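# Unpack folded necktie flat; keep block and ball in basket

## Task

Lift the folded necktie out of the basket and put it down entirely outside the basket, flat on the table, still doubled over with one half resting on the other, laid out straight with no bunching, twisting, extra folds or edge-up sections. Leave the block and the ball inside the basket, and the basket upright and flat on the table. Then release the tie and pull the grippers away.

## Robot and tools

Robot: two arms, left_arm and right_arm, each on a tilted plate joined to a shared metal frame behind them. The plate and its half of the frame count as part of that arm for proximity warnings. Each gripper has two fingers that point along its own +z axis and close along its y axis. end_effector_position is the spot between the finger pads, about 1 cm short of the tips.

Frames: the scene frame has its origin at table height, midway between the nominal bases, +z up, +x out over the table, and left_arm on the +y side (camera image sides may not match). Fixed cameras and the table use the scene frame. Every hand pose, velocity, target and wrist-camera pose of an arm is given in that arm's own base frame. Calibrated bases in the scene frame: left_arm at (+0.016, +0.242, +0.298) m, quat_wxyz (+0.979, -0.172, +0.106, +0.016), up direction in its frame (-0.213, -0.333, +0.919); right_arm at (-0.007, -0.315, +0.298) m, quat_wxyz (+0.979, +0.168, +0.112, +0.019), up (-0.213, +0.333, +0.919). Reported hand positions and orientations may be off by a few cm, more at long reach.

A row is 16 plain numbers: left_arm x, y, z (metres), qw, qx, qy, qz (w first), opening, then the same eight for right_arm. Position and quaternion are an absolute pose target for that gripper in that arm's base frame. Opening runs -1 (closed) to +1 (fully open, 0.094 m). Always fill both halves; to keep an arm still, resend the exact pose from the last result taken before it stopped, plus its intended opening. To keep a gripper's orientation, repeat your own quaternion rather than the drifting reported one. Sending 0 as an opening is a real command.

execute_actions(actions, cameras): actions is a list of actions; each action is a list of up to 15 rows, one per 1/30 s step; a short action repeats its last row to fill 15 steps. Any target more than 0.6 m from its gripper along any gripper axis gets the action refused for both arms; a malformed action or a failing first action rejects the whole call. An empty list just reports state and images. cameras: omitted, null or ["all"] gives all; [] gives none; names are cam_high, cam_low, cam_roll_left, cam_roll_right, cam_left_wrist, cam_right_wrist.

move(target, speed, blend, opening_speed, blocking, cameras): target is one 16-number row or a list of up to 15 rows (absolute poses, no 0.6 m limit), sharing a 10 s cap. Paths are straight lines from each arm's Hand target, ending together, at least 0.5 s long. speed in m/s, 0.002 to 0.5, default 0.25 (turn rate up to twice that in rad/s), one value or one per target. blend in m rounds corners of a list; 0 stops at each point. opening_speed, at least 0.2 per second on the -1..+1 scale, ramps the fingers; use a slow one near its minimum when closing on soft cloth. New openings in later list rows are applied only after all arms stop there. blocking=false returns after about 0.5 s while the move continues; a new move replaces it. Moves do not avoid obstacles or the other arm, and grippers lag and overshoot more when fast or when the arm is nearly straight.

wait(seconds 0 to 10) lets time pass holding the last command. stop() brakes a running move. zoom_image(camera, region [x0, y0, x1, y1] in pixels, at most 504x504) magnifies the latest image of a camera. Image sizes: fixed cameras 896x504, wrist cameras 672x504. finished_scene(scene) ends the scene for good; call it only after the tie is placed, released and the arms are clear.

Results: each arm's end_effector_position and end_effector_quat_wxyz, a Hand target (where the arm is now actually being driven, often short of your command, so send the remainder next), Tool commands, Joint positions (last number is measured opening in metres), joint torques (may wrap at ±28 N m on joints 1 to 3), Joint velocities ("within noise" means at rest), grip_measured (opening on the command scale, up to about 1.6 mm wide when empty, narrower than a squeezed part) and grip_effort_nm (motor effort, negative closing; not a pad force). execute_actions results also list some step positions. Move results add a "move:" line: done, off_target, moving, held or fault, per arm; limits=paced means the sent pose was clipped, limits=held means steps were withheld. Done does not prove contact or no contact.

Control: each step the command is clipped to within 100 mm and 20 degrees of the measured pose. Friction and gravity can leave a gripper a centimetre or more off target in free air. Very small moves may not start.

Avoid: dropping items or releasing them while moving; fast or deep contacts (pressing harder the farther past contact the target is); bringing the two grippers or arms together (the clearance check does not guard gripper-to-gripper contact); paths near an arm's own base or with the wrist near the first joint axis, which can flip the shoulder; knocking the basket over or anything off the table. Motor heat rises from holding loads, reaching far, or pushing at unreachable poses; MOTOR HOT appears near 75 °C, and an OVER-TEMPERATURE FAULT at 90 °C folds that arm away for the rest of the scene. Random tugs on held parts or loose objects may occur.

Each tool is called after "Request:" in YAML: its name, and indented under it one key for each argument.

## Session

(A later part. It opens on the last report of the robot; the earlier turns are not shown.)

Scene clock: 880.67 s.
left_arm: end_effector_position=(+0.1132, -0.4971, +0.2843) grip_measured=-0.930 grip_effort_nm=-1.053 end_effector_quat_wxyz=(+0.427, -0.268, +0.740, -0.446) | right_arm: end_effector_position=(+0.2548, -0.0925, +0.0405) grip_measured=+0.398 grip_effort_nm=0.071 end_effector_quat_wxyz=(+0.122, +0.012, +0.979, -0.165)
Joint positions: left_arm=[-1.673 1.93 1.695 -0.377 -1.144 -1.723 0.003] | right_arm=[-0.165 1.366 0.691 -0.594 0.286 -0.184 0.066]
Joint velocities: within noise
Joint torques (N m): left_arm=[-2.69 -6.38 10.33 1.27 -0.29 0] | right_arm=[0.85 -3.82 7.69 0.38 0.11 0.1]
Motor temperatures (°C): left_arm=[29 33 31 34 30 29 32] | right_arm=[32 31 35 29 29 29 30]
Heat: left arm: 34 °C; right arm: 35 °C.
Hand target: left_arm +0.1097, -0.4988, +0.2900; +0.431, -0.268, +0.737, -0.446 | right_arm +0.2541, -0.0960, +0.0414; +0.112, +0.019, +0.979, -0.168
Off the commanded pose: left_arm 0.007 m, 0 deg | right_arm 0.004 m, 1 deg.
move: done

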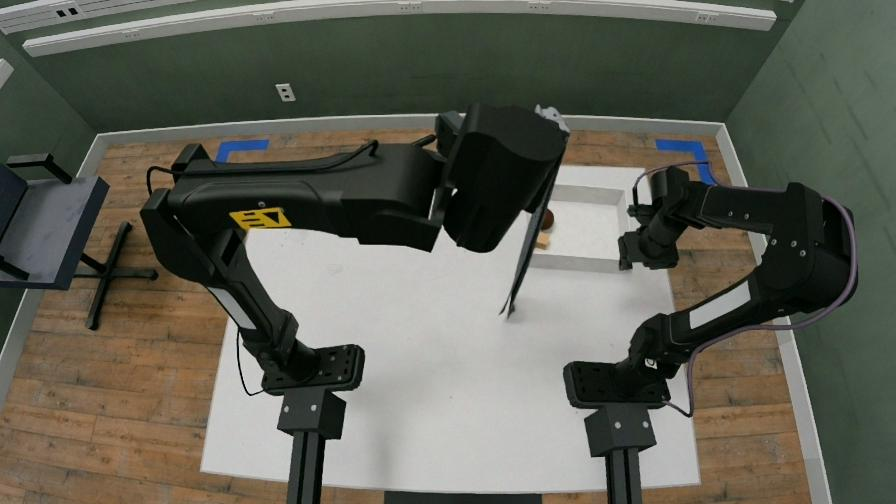

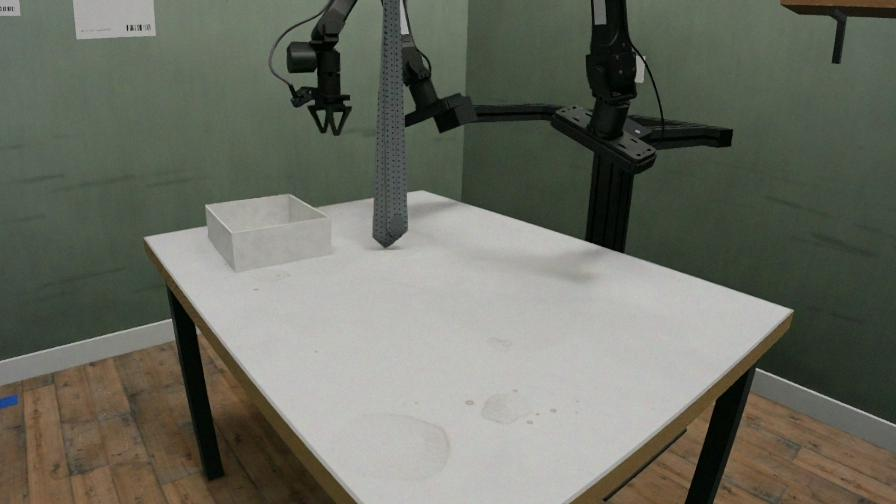

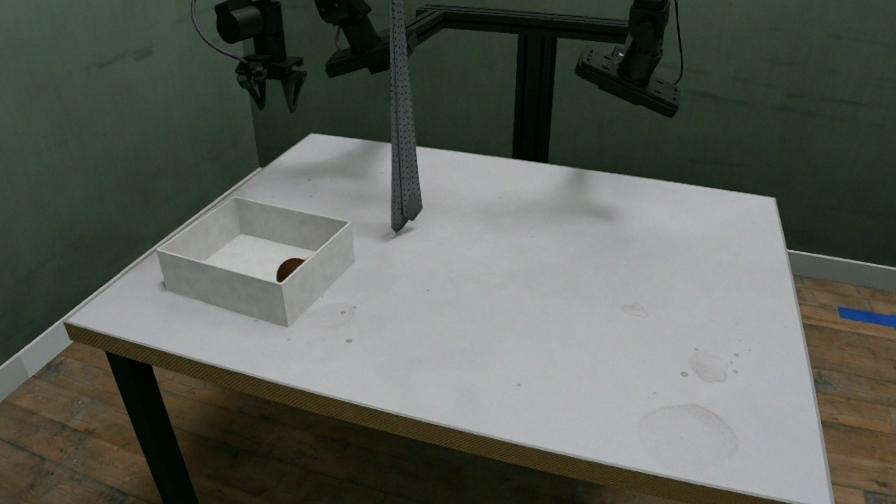

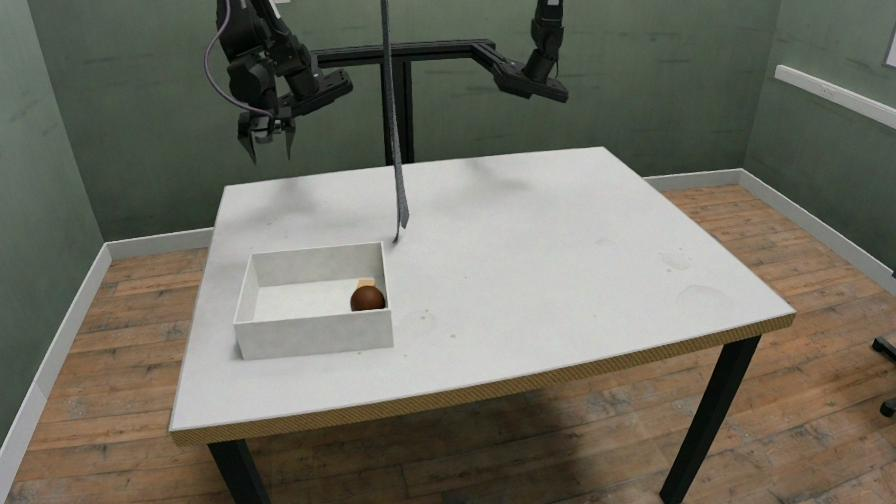

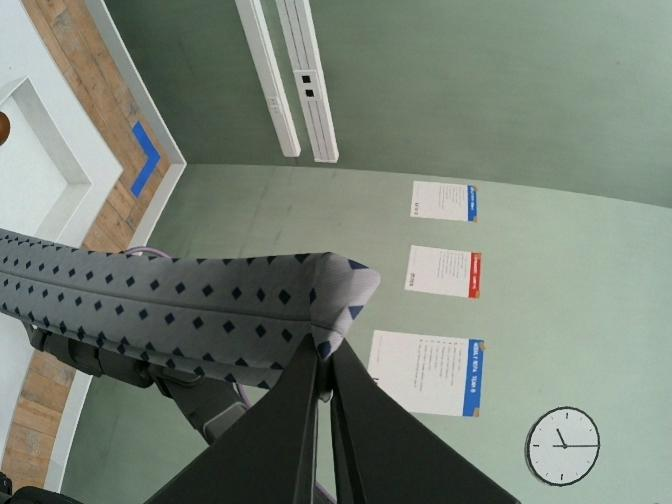

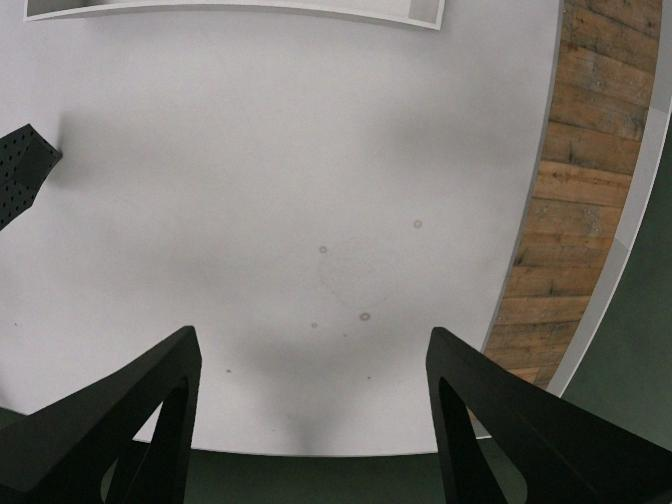

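Request:
move:
  target:
    - [0.1741, -0.3876, 0.2449, 0.4306, -0.2691, 0.7374, -0.4449, -1.0, 0.2542, -0.0961, 0.0415, 0.112, 0.019, 0.979, -0.168, 0.4]
    - [0.2693, -0.2155, 0.2586, 0.4306, -0.2691, 0.7374, -0.4449, -1.0, 0.2542, -0.0961, 0.0415, 0.112, 0.019, 0.979, -0.168, 0.4]
    - [0.3436, -0.0821, 0.2263, 0.4306, -0.2691, 0.7374, -0.4449, -1.0, 0.2542, -0.0961, 0.0415, 0.112, 0.019, 0.979, -0.168, 0.4]
  speed: 0.12
  blend: 0.03

Request:
zoom_image:
  camera: "cam_low"
  region: [320, 20, 620, 320]

Scene clock: 894.77 s.
left_arm: end_effector_position=(+0.3445, -0.0804, +0.2319) grip_measured=-0.930 grip_effort_nm=-1.043 end_effector_quat_wxyz=(+0.434, -0.277, +0.734, -0.443) | right_arm: end_effector_position=(+0.2548, -0.0925, +0.0405) grip_measured=+0.398 grip_effort_nm=0.076 end_effector_quat_wxyz=(+0.122, +0.012, +0.979, -0.165)
Joint positions: left_arm=[-0.044 0.973 0.548 0.173 0.381 -1.062 0.003] | right_arm=[-0.165 1.366 0.691 -0.594 0.286 -0.184 0.066]
Joint velocities: within noise
Joint torques (N m): left_arm=[-0.66 -3.21 5.96 1.82 0.51 0.14] | right_arm=[0.85 -3.84 7.69 0.39 0.11 0.1]
Motor temperatures (°C): left_arm=[29 33 31 35 30 29 32] | right_arm=[32 31 35 29 29 29 30]
Heat: left arm: 35 °C; right arm: 35 °C.
Hand target: left_arm +0.3435, -0.0820, +0.2263; +0.431, -0.270, +0.738, -0.445 | right_arm +0.2541, -0.0960, +0.0414; +0.112, +0.019, +0.979, -0.168
Off the commanded pose: left_arm 0.006 m, 1 deg | right_arm 0.004 m, 1 deg.
move: done

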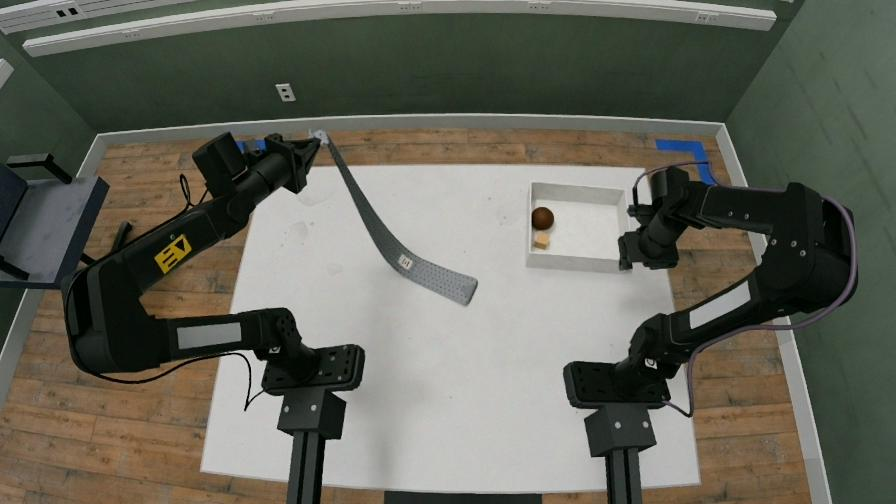

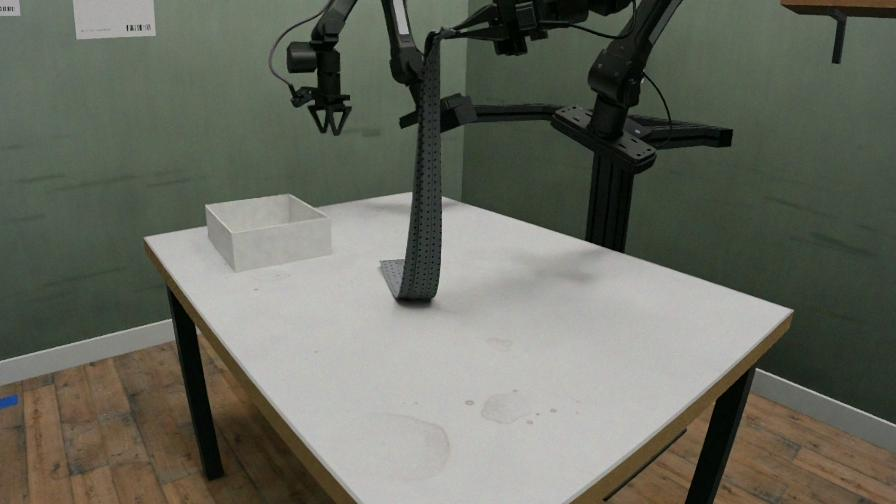

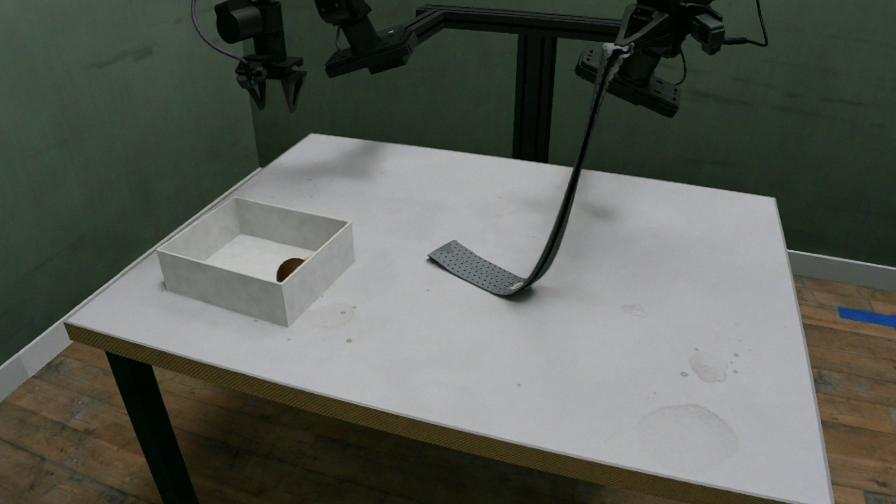

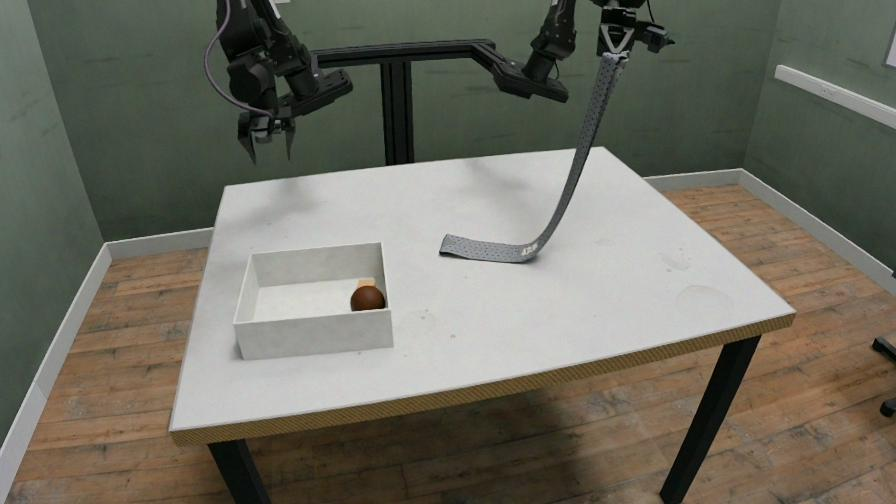

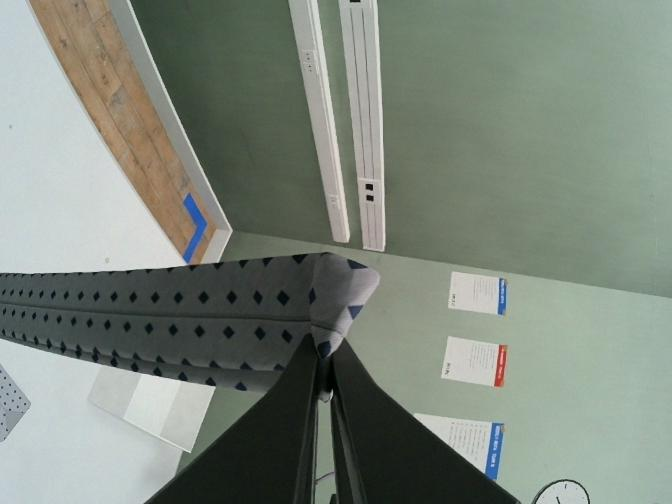

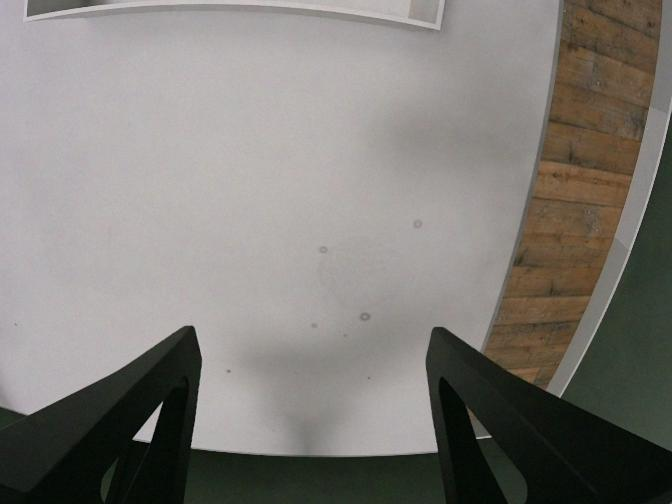

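Scaled by 1.680.

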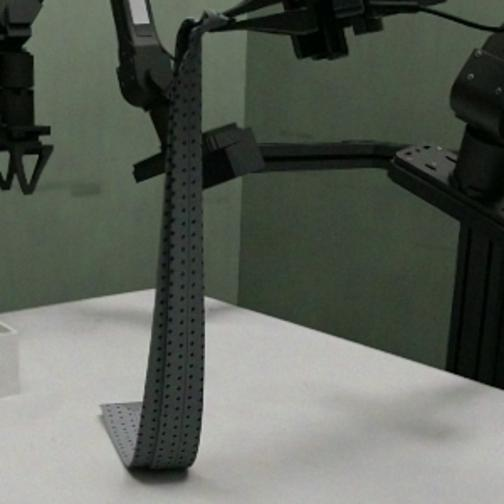

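Request:
move:
  target:
    - [0.2877, -0.2656, 0.3209, 0.4306, -0.2691, 0.7374, -0.4449, -1.0, 0.2542, -0.0961, 0.0415, 0.112, 0.019, 0.979, -0.168, 0.4]
    - [0.1868, -0.4191, 0.3616, 0.4306, -0.2691, 0.7374, -0.4449, -1.0, 0.2542, -0.0961, 0.0415, 0.112, 0.019, 0.979, -0.168, 0.4]
    - [0.1050, -0.5331, 0.3229, 0.4306, -0.2691, 0.7374, -0.4449, -1.0, 0.2542, -0.0961, 0.0415, 0.112, 0.019, 0.979, -0.168, 0.4]
  speed: 0.12
  blend: 0.04

Request:
zoom_image:
  camera: "cam_low"
  region: [320, 120, 520, 320]

Request:
zoom_image:
  camera: "cam_roll_right"
  region: [340, 100, 500, 290]

Scene clock: 932.50 s.
left_arm: end_effector_position=(+0.1085, -0.5324, +0.3200) grip_measured=-0.930 grip_effort_nm=-1.043 end_effector_quat_wxyz=(+0.426, -0.269, +0.739, -0.448) | right_arm: end_effector_position=(+0.2548, -0.0925, +0.0405) grip_measured=+0.398 grip_effort_nm=0.076 end_effector_quat_wxyz=(+0.122, +0.012, +0.979, -0.165)
Joint positions: left_arm=[-1.675 2.105 2.091 -0.594 -1.145 -1.725 0.003] | right_arm=[-0.165 1.366 0.691 -0.594 0.286 -0.184 0.066]
Joint velocities: within noise
Joint torques (N m): left_arm=[-2.85 -7.2 9.5 1.29 -0.26 0] | right_arm=[0.85 -3.85 7.71 0.39 0.11 0.09]
Motor temperatures (°C): left_arm=[29 33 30 38 30 29 32] | right_arm=[31 31 35 29 29 29 30]
Heat: left arm: 38 °C; right arm: 35 °C.
Hand target: left_arm +0.1050, -0.5330, +0.3229; +0.431, -0.268, +0.737, -0.446 | right_arm +0.2541, -0.0960, +0.0414; +0.112, +0.019, +0.979, -0.168
Off the commanded pose: left_arm 0.005 m, 1 deg | right_arm 0.004 m, 1 deg.
move: done

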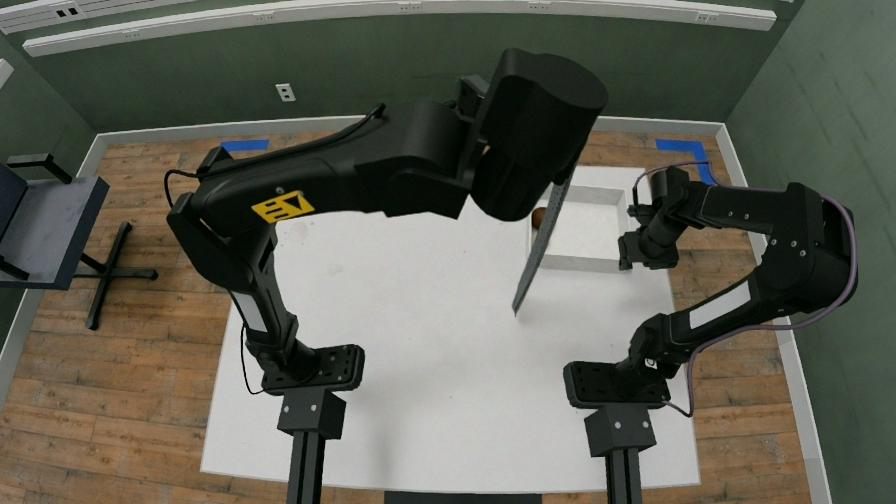

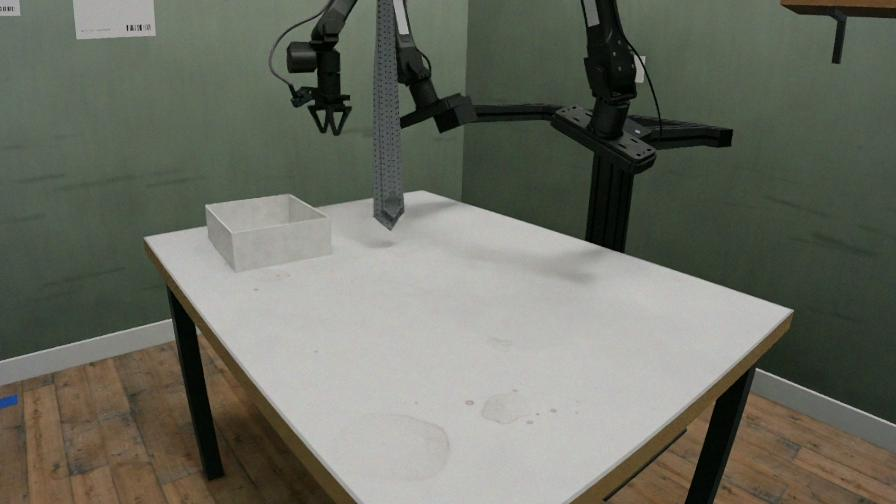

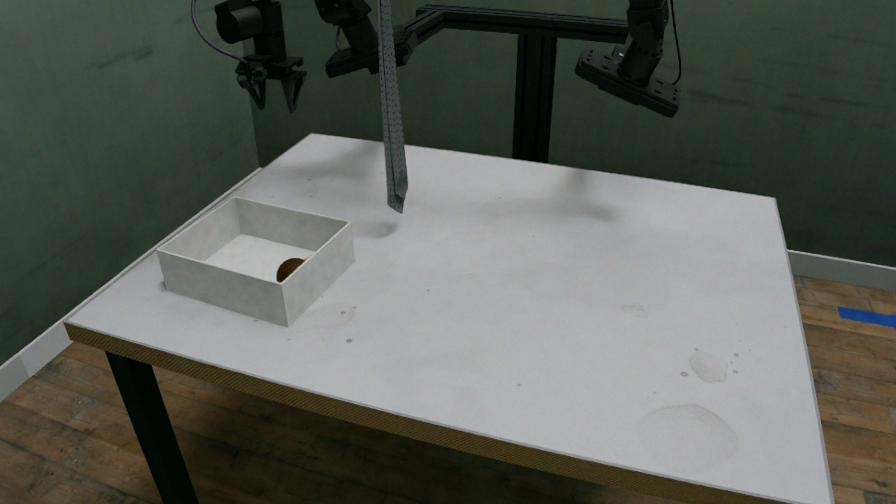

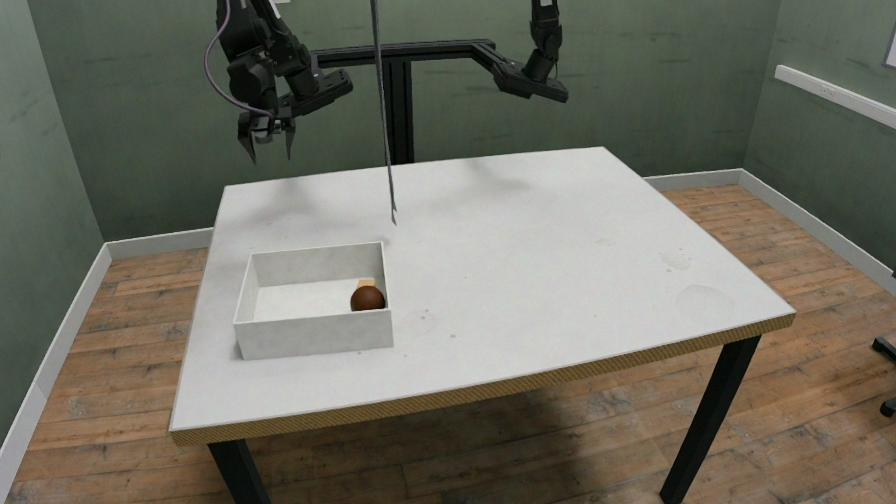

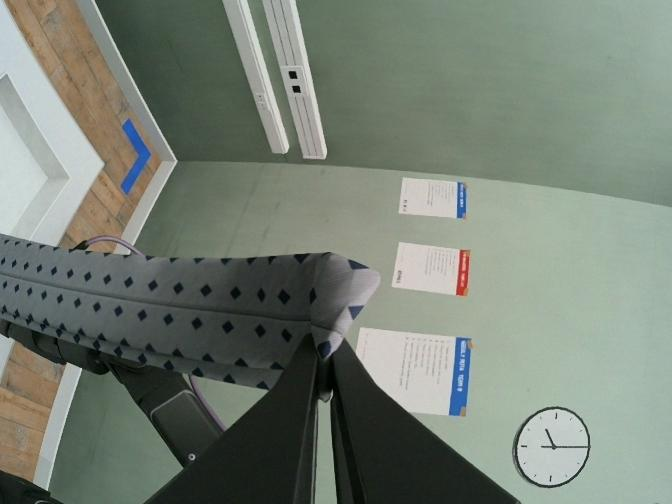

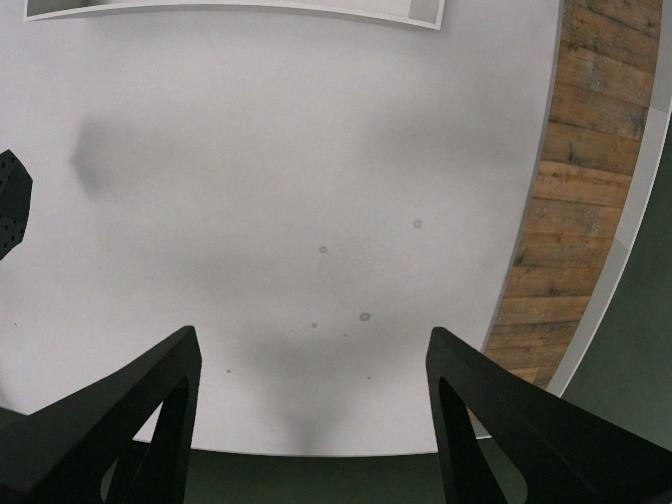

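Scaled by 2.520.

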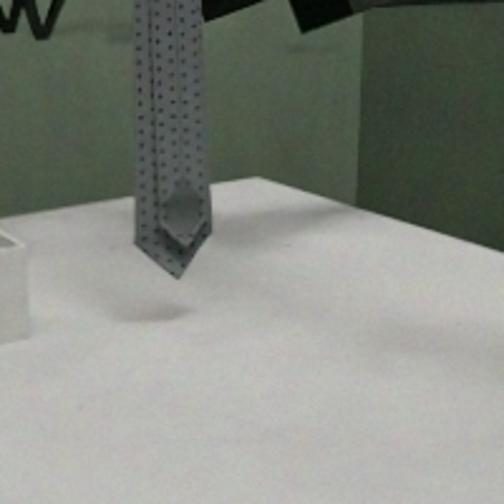

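Scaled by 2.653.

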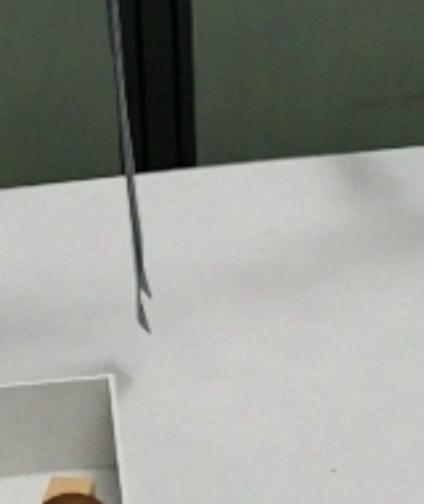

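Request:
move:
  target: [0.1125, -0.5214, 0.2938, 0.4306, -0.2691, 0.7374, -0.4449, -1.0, 0.2542, -0.0961, 0.0415, 0.112, 0.019, 0.979, -0.168, 0.4]
  speed: 0.05

Request:
zoom_image:
  camera: "cam_low"
  region: [320, 120, 520, 320]

Request:
zoom_image:
  camera: "cam_roll_right"
  region: [340, 100, 500, 290]

Scene clock: 957.93 s.
left_arm: end_effector_position=(+0.1091, -0.5275, +0.2865) grip_measured=-0.930 grip_effort_nm=-1.048 end_effector_quat_wxyz=(+0.429, -0.267, +0.741, -0.442) | right_arm: end_effector_position=(+0.2548, -0.0925, +0.0405) grip_measured=+0.398 grip_effort_nm=0.066 end_effector_quat_wxyz=(+0.122, +0.012, +0.979, -0.165)
Joint positions: left_arm=[-1.675 2.066 1.905 -0.465 -1.146 -1.73 0.003] | right_arm=[-0.165 1.366 0.691 -0.594 0.286 -0.184 0.066]
Joint velocities: within noise
Joint torques (N m): left_arm=[-1.8 -10.91 5.55 1.63 -0.16 0.12] | right_arm=[0.84 -3.85 7.71 0.38 0.11 0.1]
Motor temperatures (°C): left_arm=[29 35 31 36 30 29 32] | right_arm=[31 31 36 29 29 29 30]
Heat: left arm: 36 °C; right arm: 36 °C.
Hand target: left_arm +0.1125, -0.5216, +0.2937; +0.431, -0.269, +0.738, -0.445 | right_arm +0.2541, -0.0960, +0.0414; +0.112, +0.019, +0.979, -0.168
Off the commanded pose: left_arm 0.010 m, 1 deg | right_arm 0.004 m, 1 deg.
move: done

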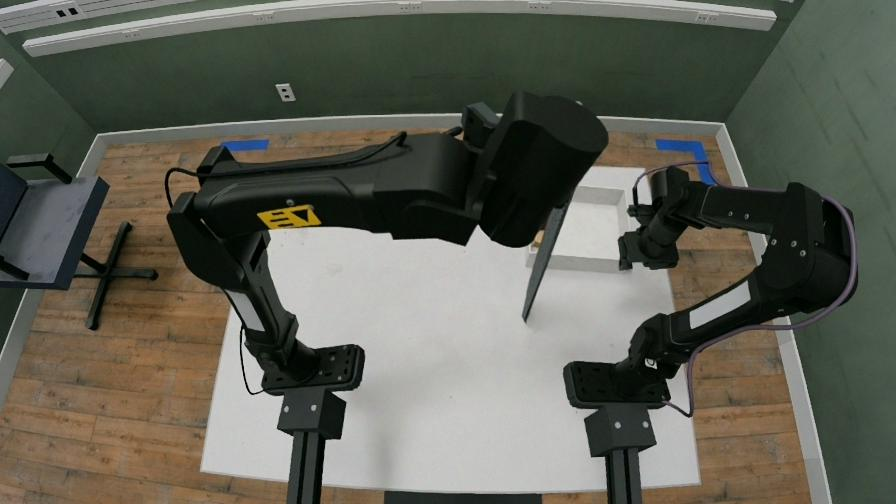

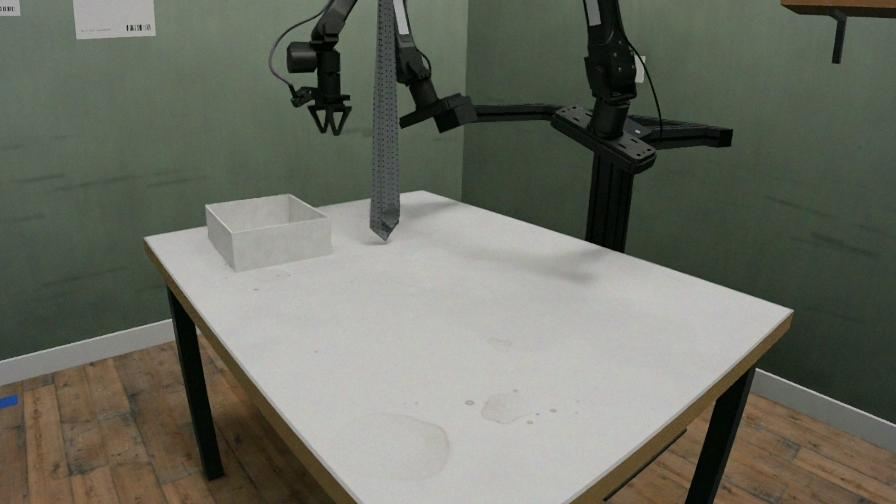

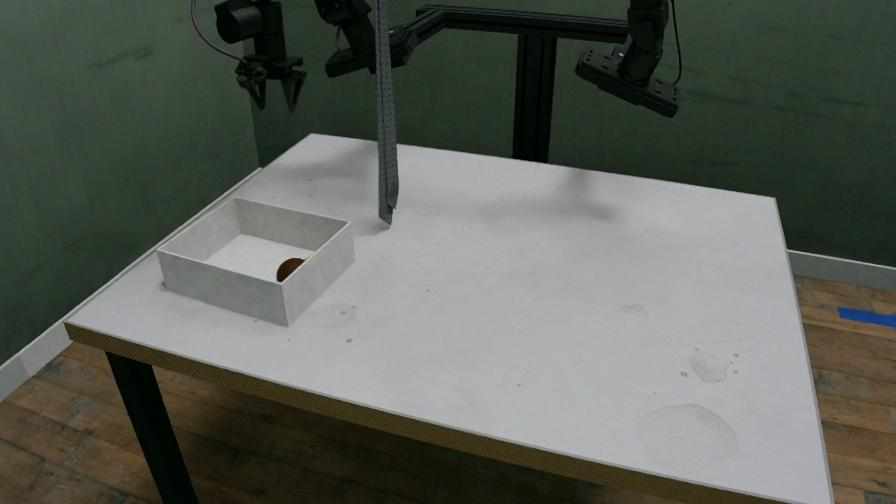

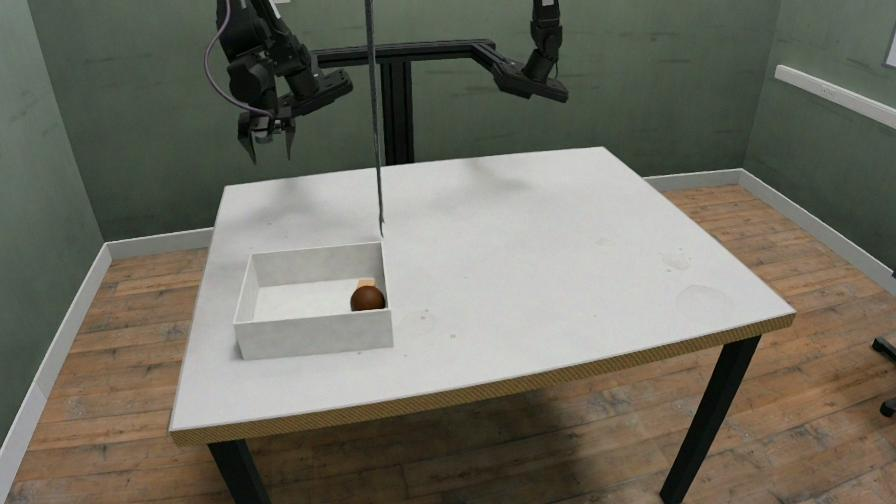

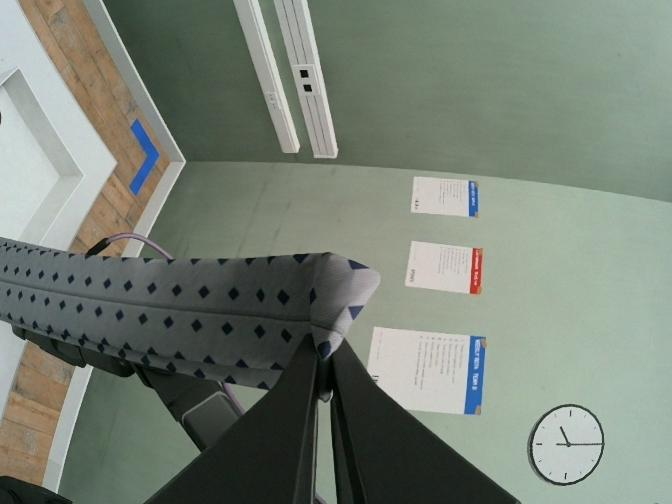

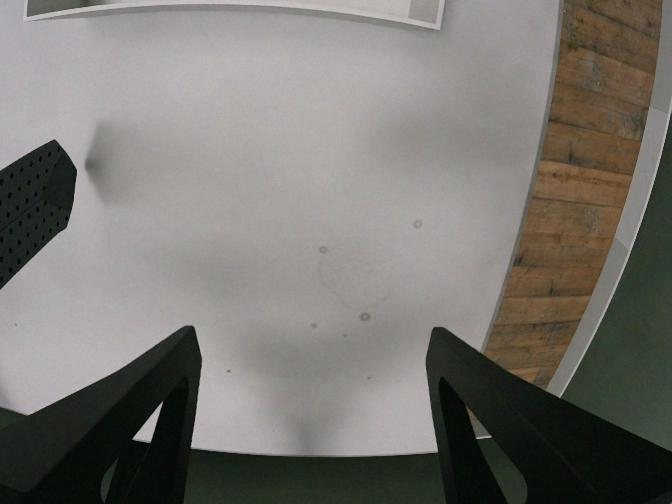

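Scaled by 2.520.

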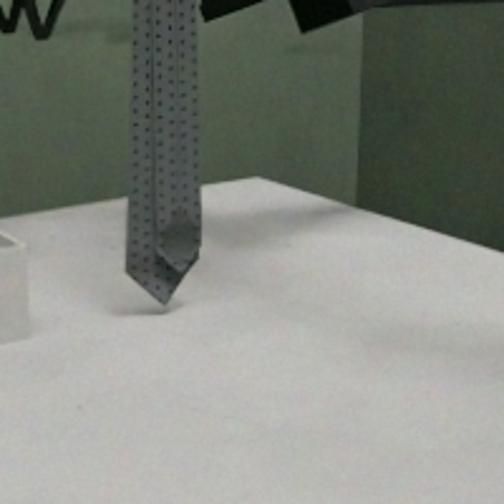

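Scaled by 2.653.

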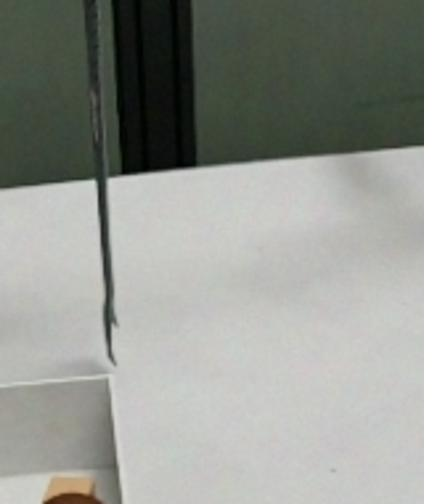

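Request:
move:
  target:
    - [0.1439, -0.4810, 0.2911, 0.4306, -0.2691, 0.7374, -0.4449, -1.0, 0.2542, -0.0961, 0.0415, 0.112, 0.019, 0.979, -0.168, 0.4]
    - [0.1762, -0.4246, 0.2917, 0.4306, -0.2691, 0.7374, -0.4449, -1.0, 0.2542, -0.0961, 0.0415, 0.112, 0.019, 0.979, -0.168, 0.4]
    - [0.2637, -0.2682, 0.2927, 0.4306, -0.2691, 0.7374, -0.4449, -1.0, 0.2542, -0.0961, 0.0415, 0.112, 0.019, 0.979, -0.168, 0.4]
    - [0.3338, -0.1434, 0.2780, 0.4306, -0.2691, 0.7374, -0.4449, -1.0, 0.2542, -0.0961, 0.0415, 0.112, 0.019, 0.979, -0.168, 0.4]
    - [0.4000, -0.0239, 0.2278, 0.4306, -0.2691, 0.7374, -0.4449, -1.0, 0.2542, -0.0961, 0.0415, 0.112, 0.019, 0.979, -0.168, 0.4]
  speed: [0.22, 0.22, 0.2, 0.15, 0.15]
  blend: 0.02

Request:
zoom_image:
  camera: "cam_low"
  region: [320, 20, 620, 320]

Scene clock: 978.37 s.
left_arm: end_effector_position=(+0.3981, -0.0219, +0.2237) grip_measured=-0.930 grip_effort_nm=-1.048 end_effector_quat_wxyz=(+0.426, -0.283, +0.738, -0.440) | right_arm: end_effector_position=(+0.2548, -0.0925, +0.0405) grip_measured=+0.398 grip_effort_nm=0.076 end_effector_quat_wxyz=(+0.122, +0.012, +0.979, -0.165)
Joint positions: left_arm=[0.203 1.267 0.7 0.258 0.615 -0.985 0.003] | right_arm=[-0.165 1.366 0.691 -0.594 0.286 -0.184 0.066]
Joint velocities: within noise
Joint torques (N m): left_arm=[-1.31 -5.85 7.24 1.72 0.56 0.14] | right_arm=[0.84 -3.84 7.71 0.39 0.11 0.1]
Motor temperatures (°C): left_arm=[29 36 30 36 30 29 32] | right_arm=[31 31 36 29 29 29 30]
Heat: left arm: 36 °C; right arm: 36 °C.
Hand target: left_arm +0.3999, -0.0239, +0.2277; +0.431, -0.269, +0.738, -0.445 | right_arm +0.2541, -0.0960, +0.0414; +0.112, +0.019, +0.979, -0.168
Off the commanded pose: left_arm 0.005 m, 2 deg | right_arm 0.004 m, 1 deg.
move: done

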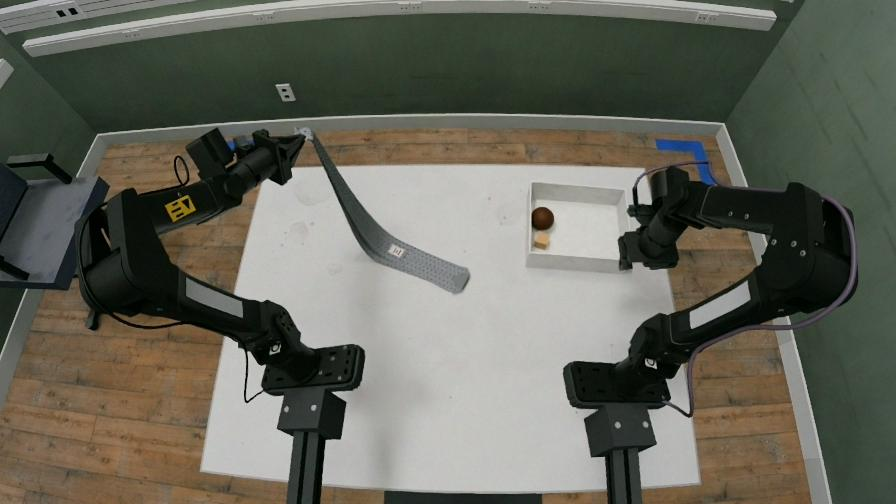

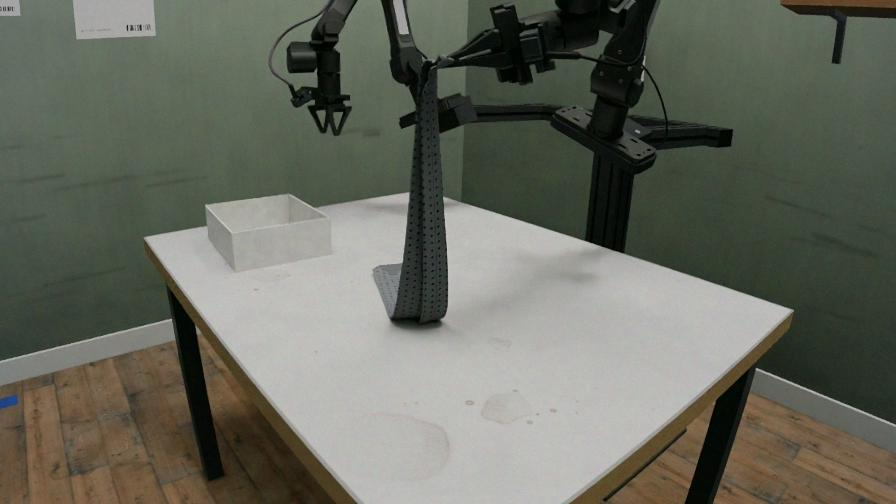

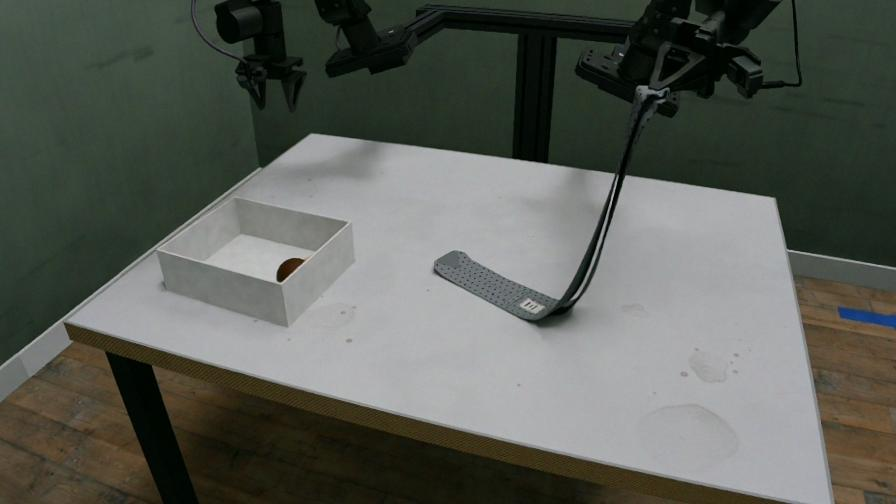

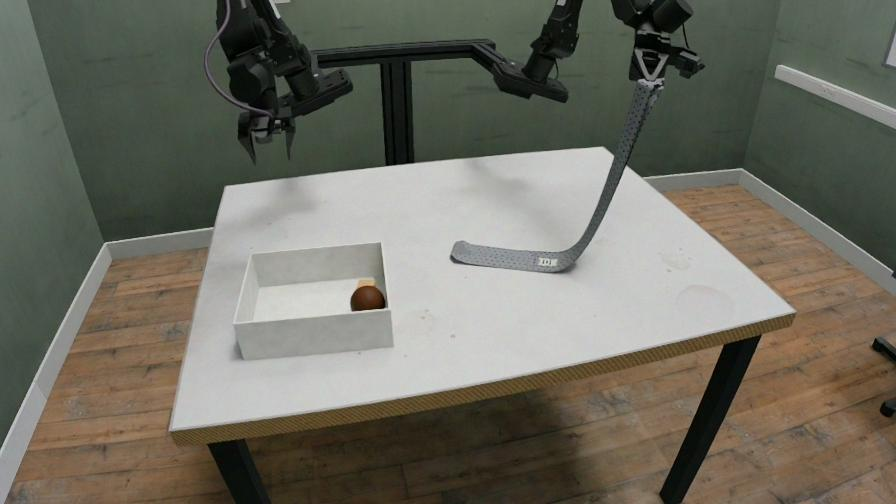

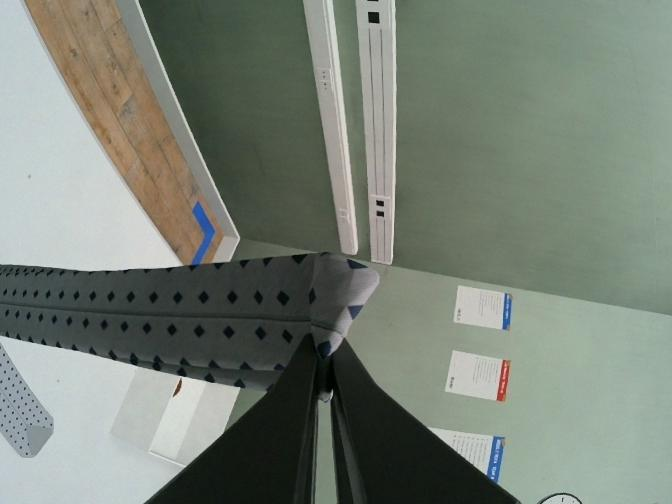

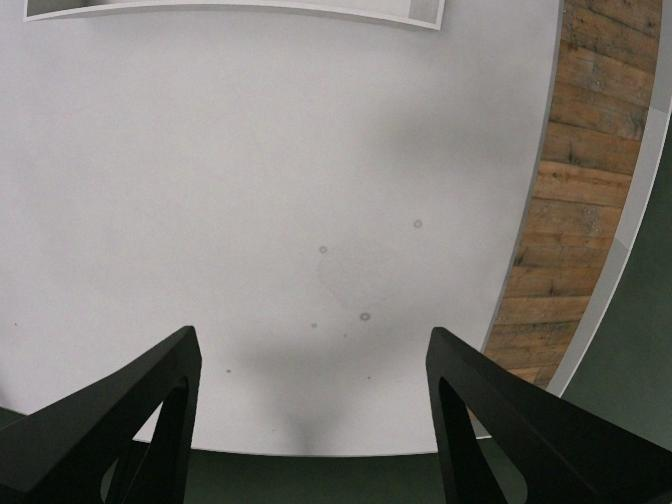

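Scaled by 1.680.

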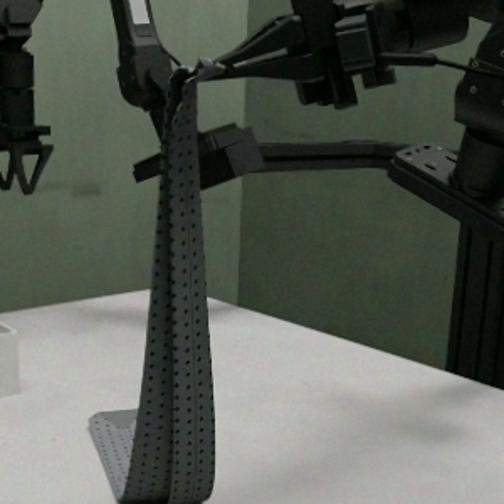

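Request:
zoom_image:
  camera: "cam_roll_left"
  region: [420, 230, 600, 340]

Request:
zoom_image:
  camera: "cam_roll_right"
  region: [430, 220, 610, 300]

Request:
zoom_image:
  camera: "cam_high"
  region: [340, 200, 500, 320]

Scaled by 2.800.

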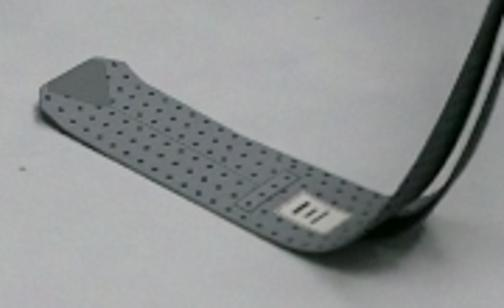

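Scaled by 2.800.

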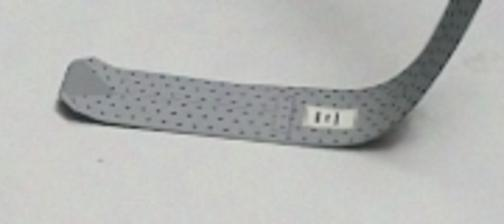

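Scaled by 3.150.

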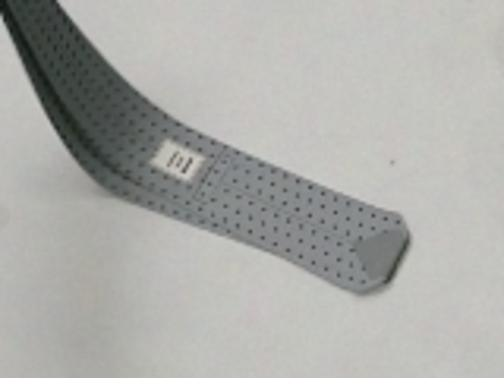

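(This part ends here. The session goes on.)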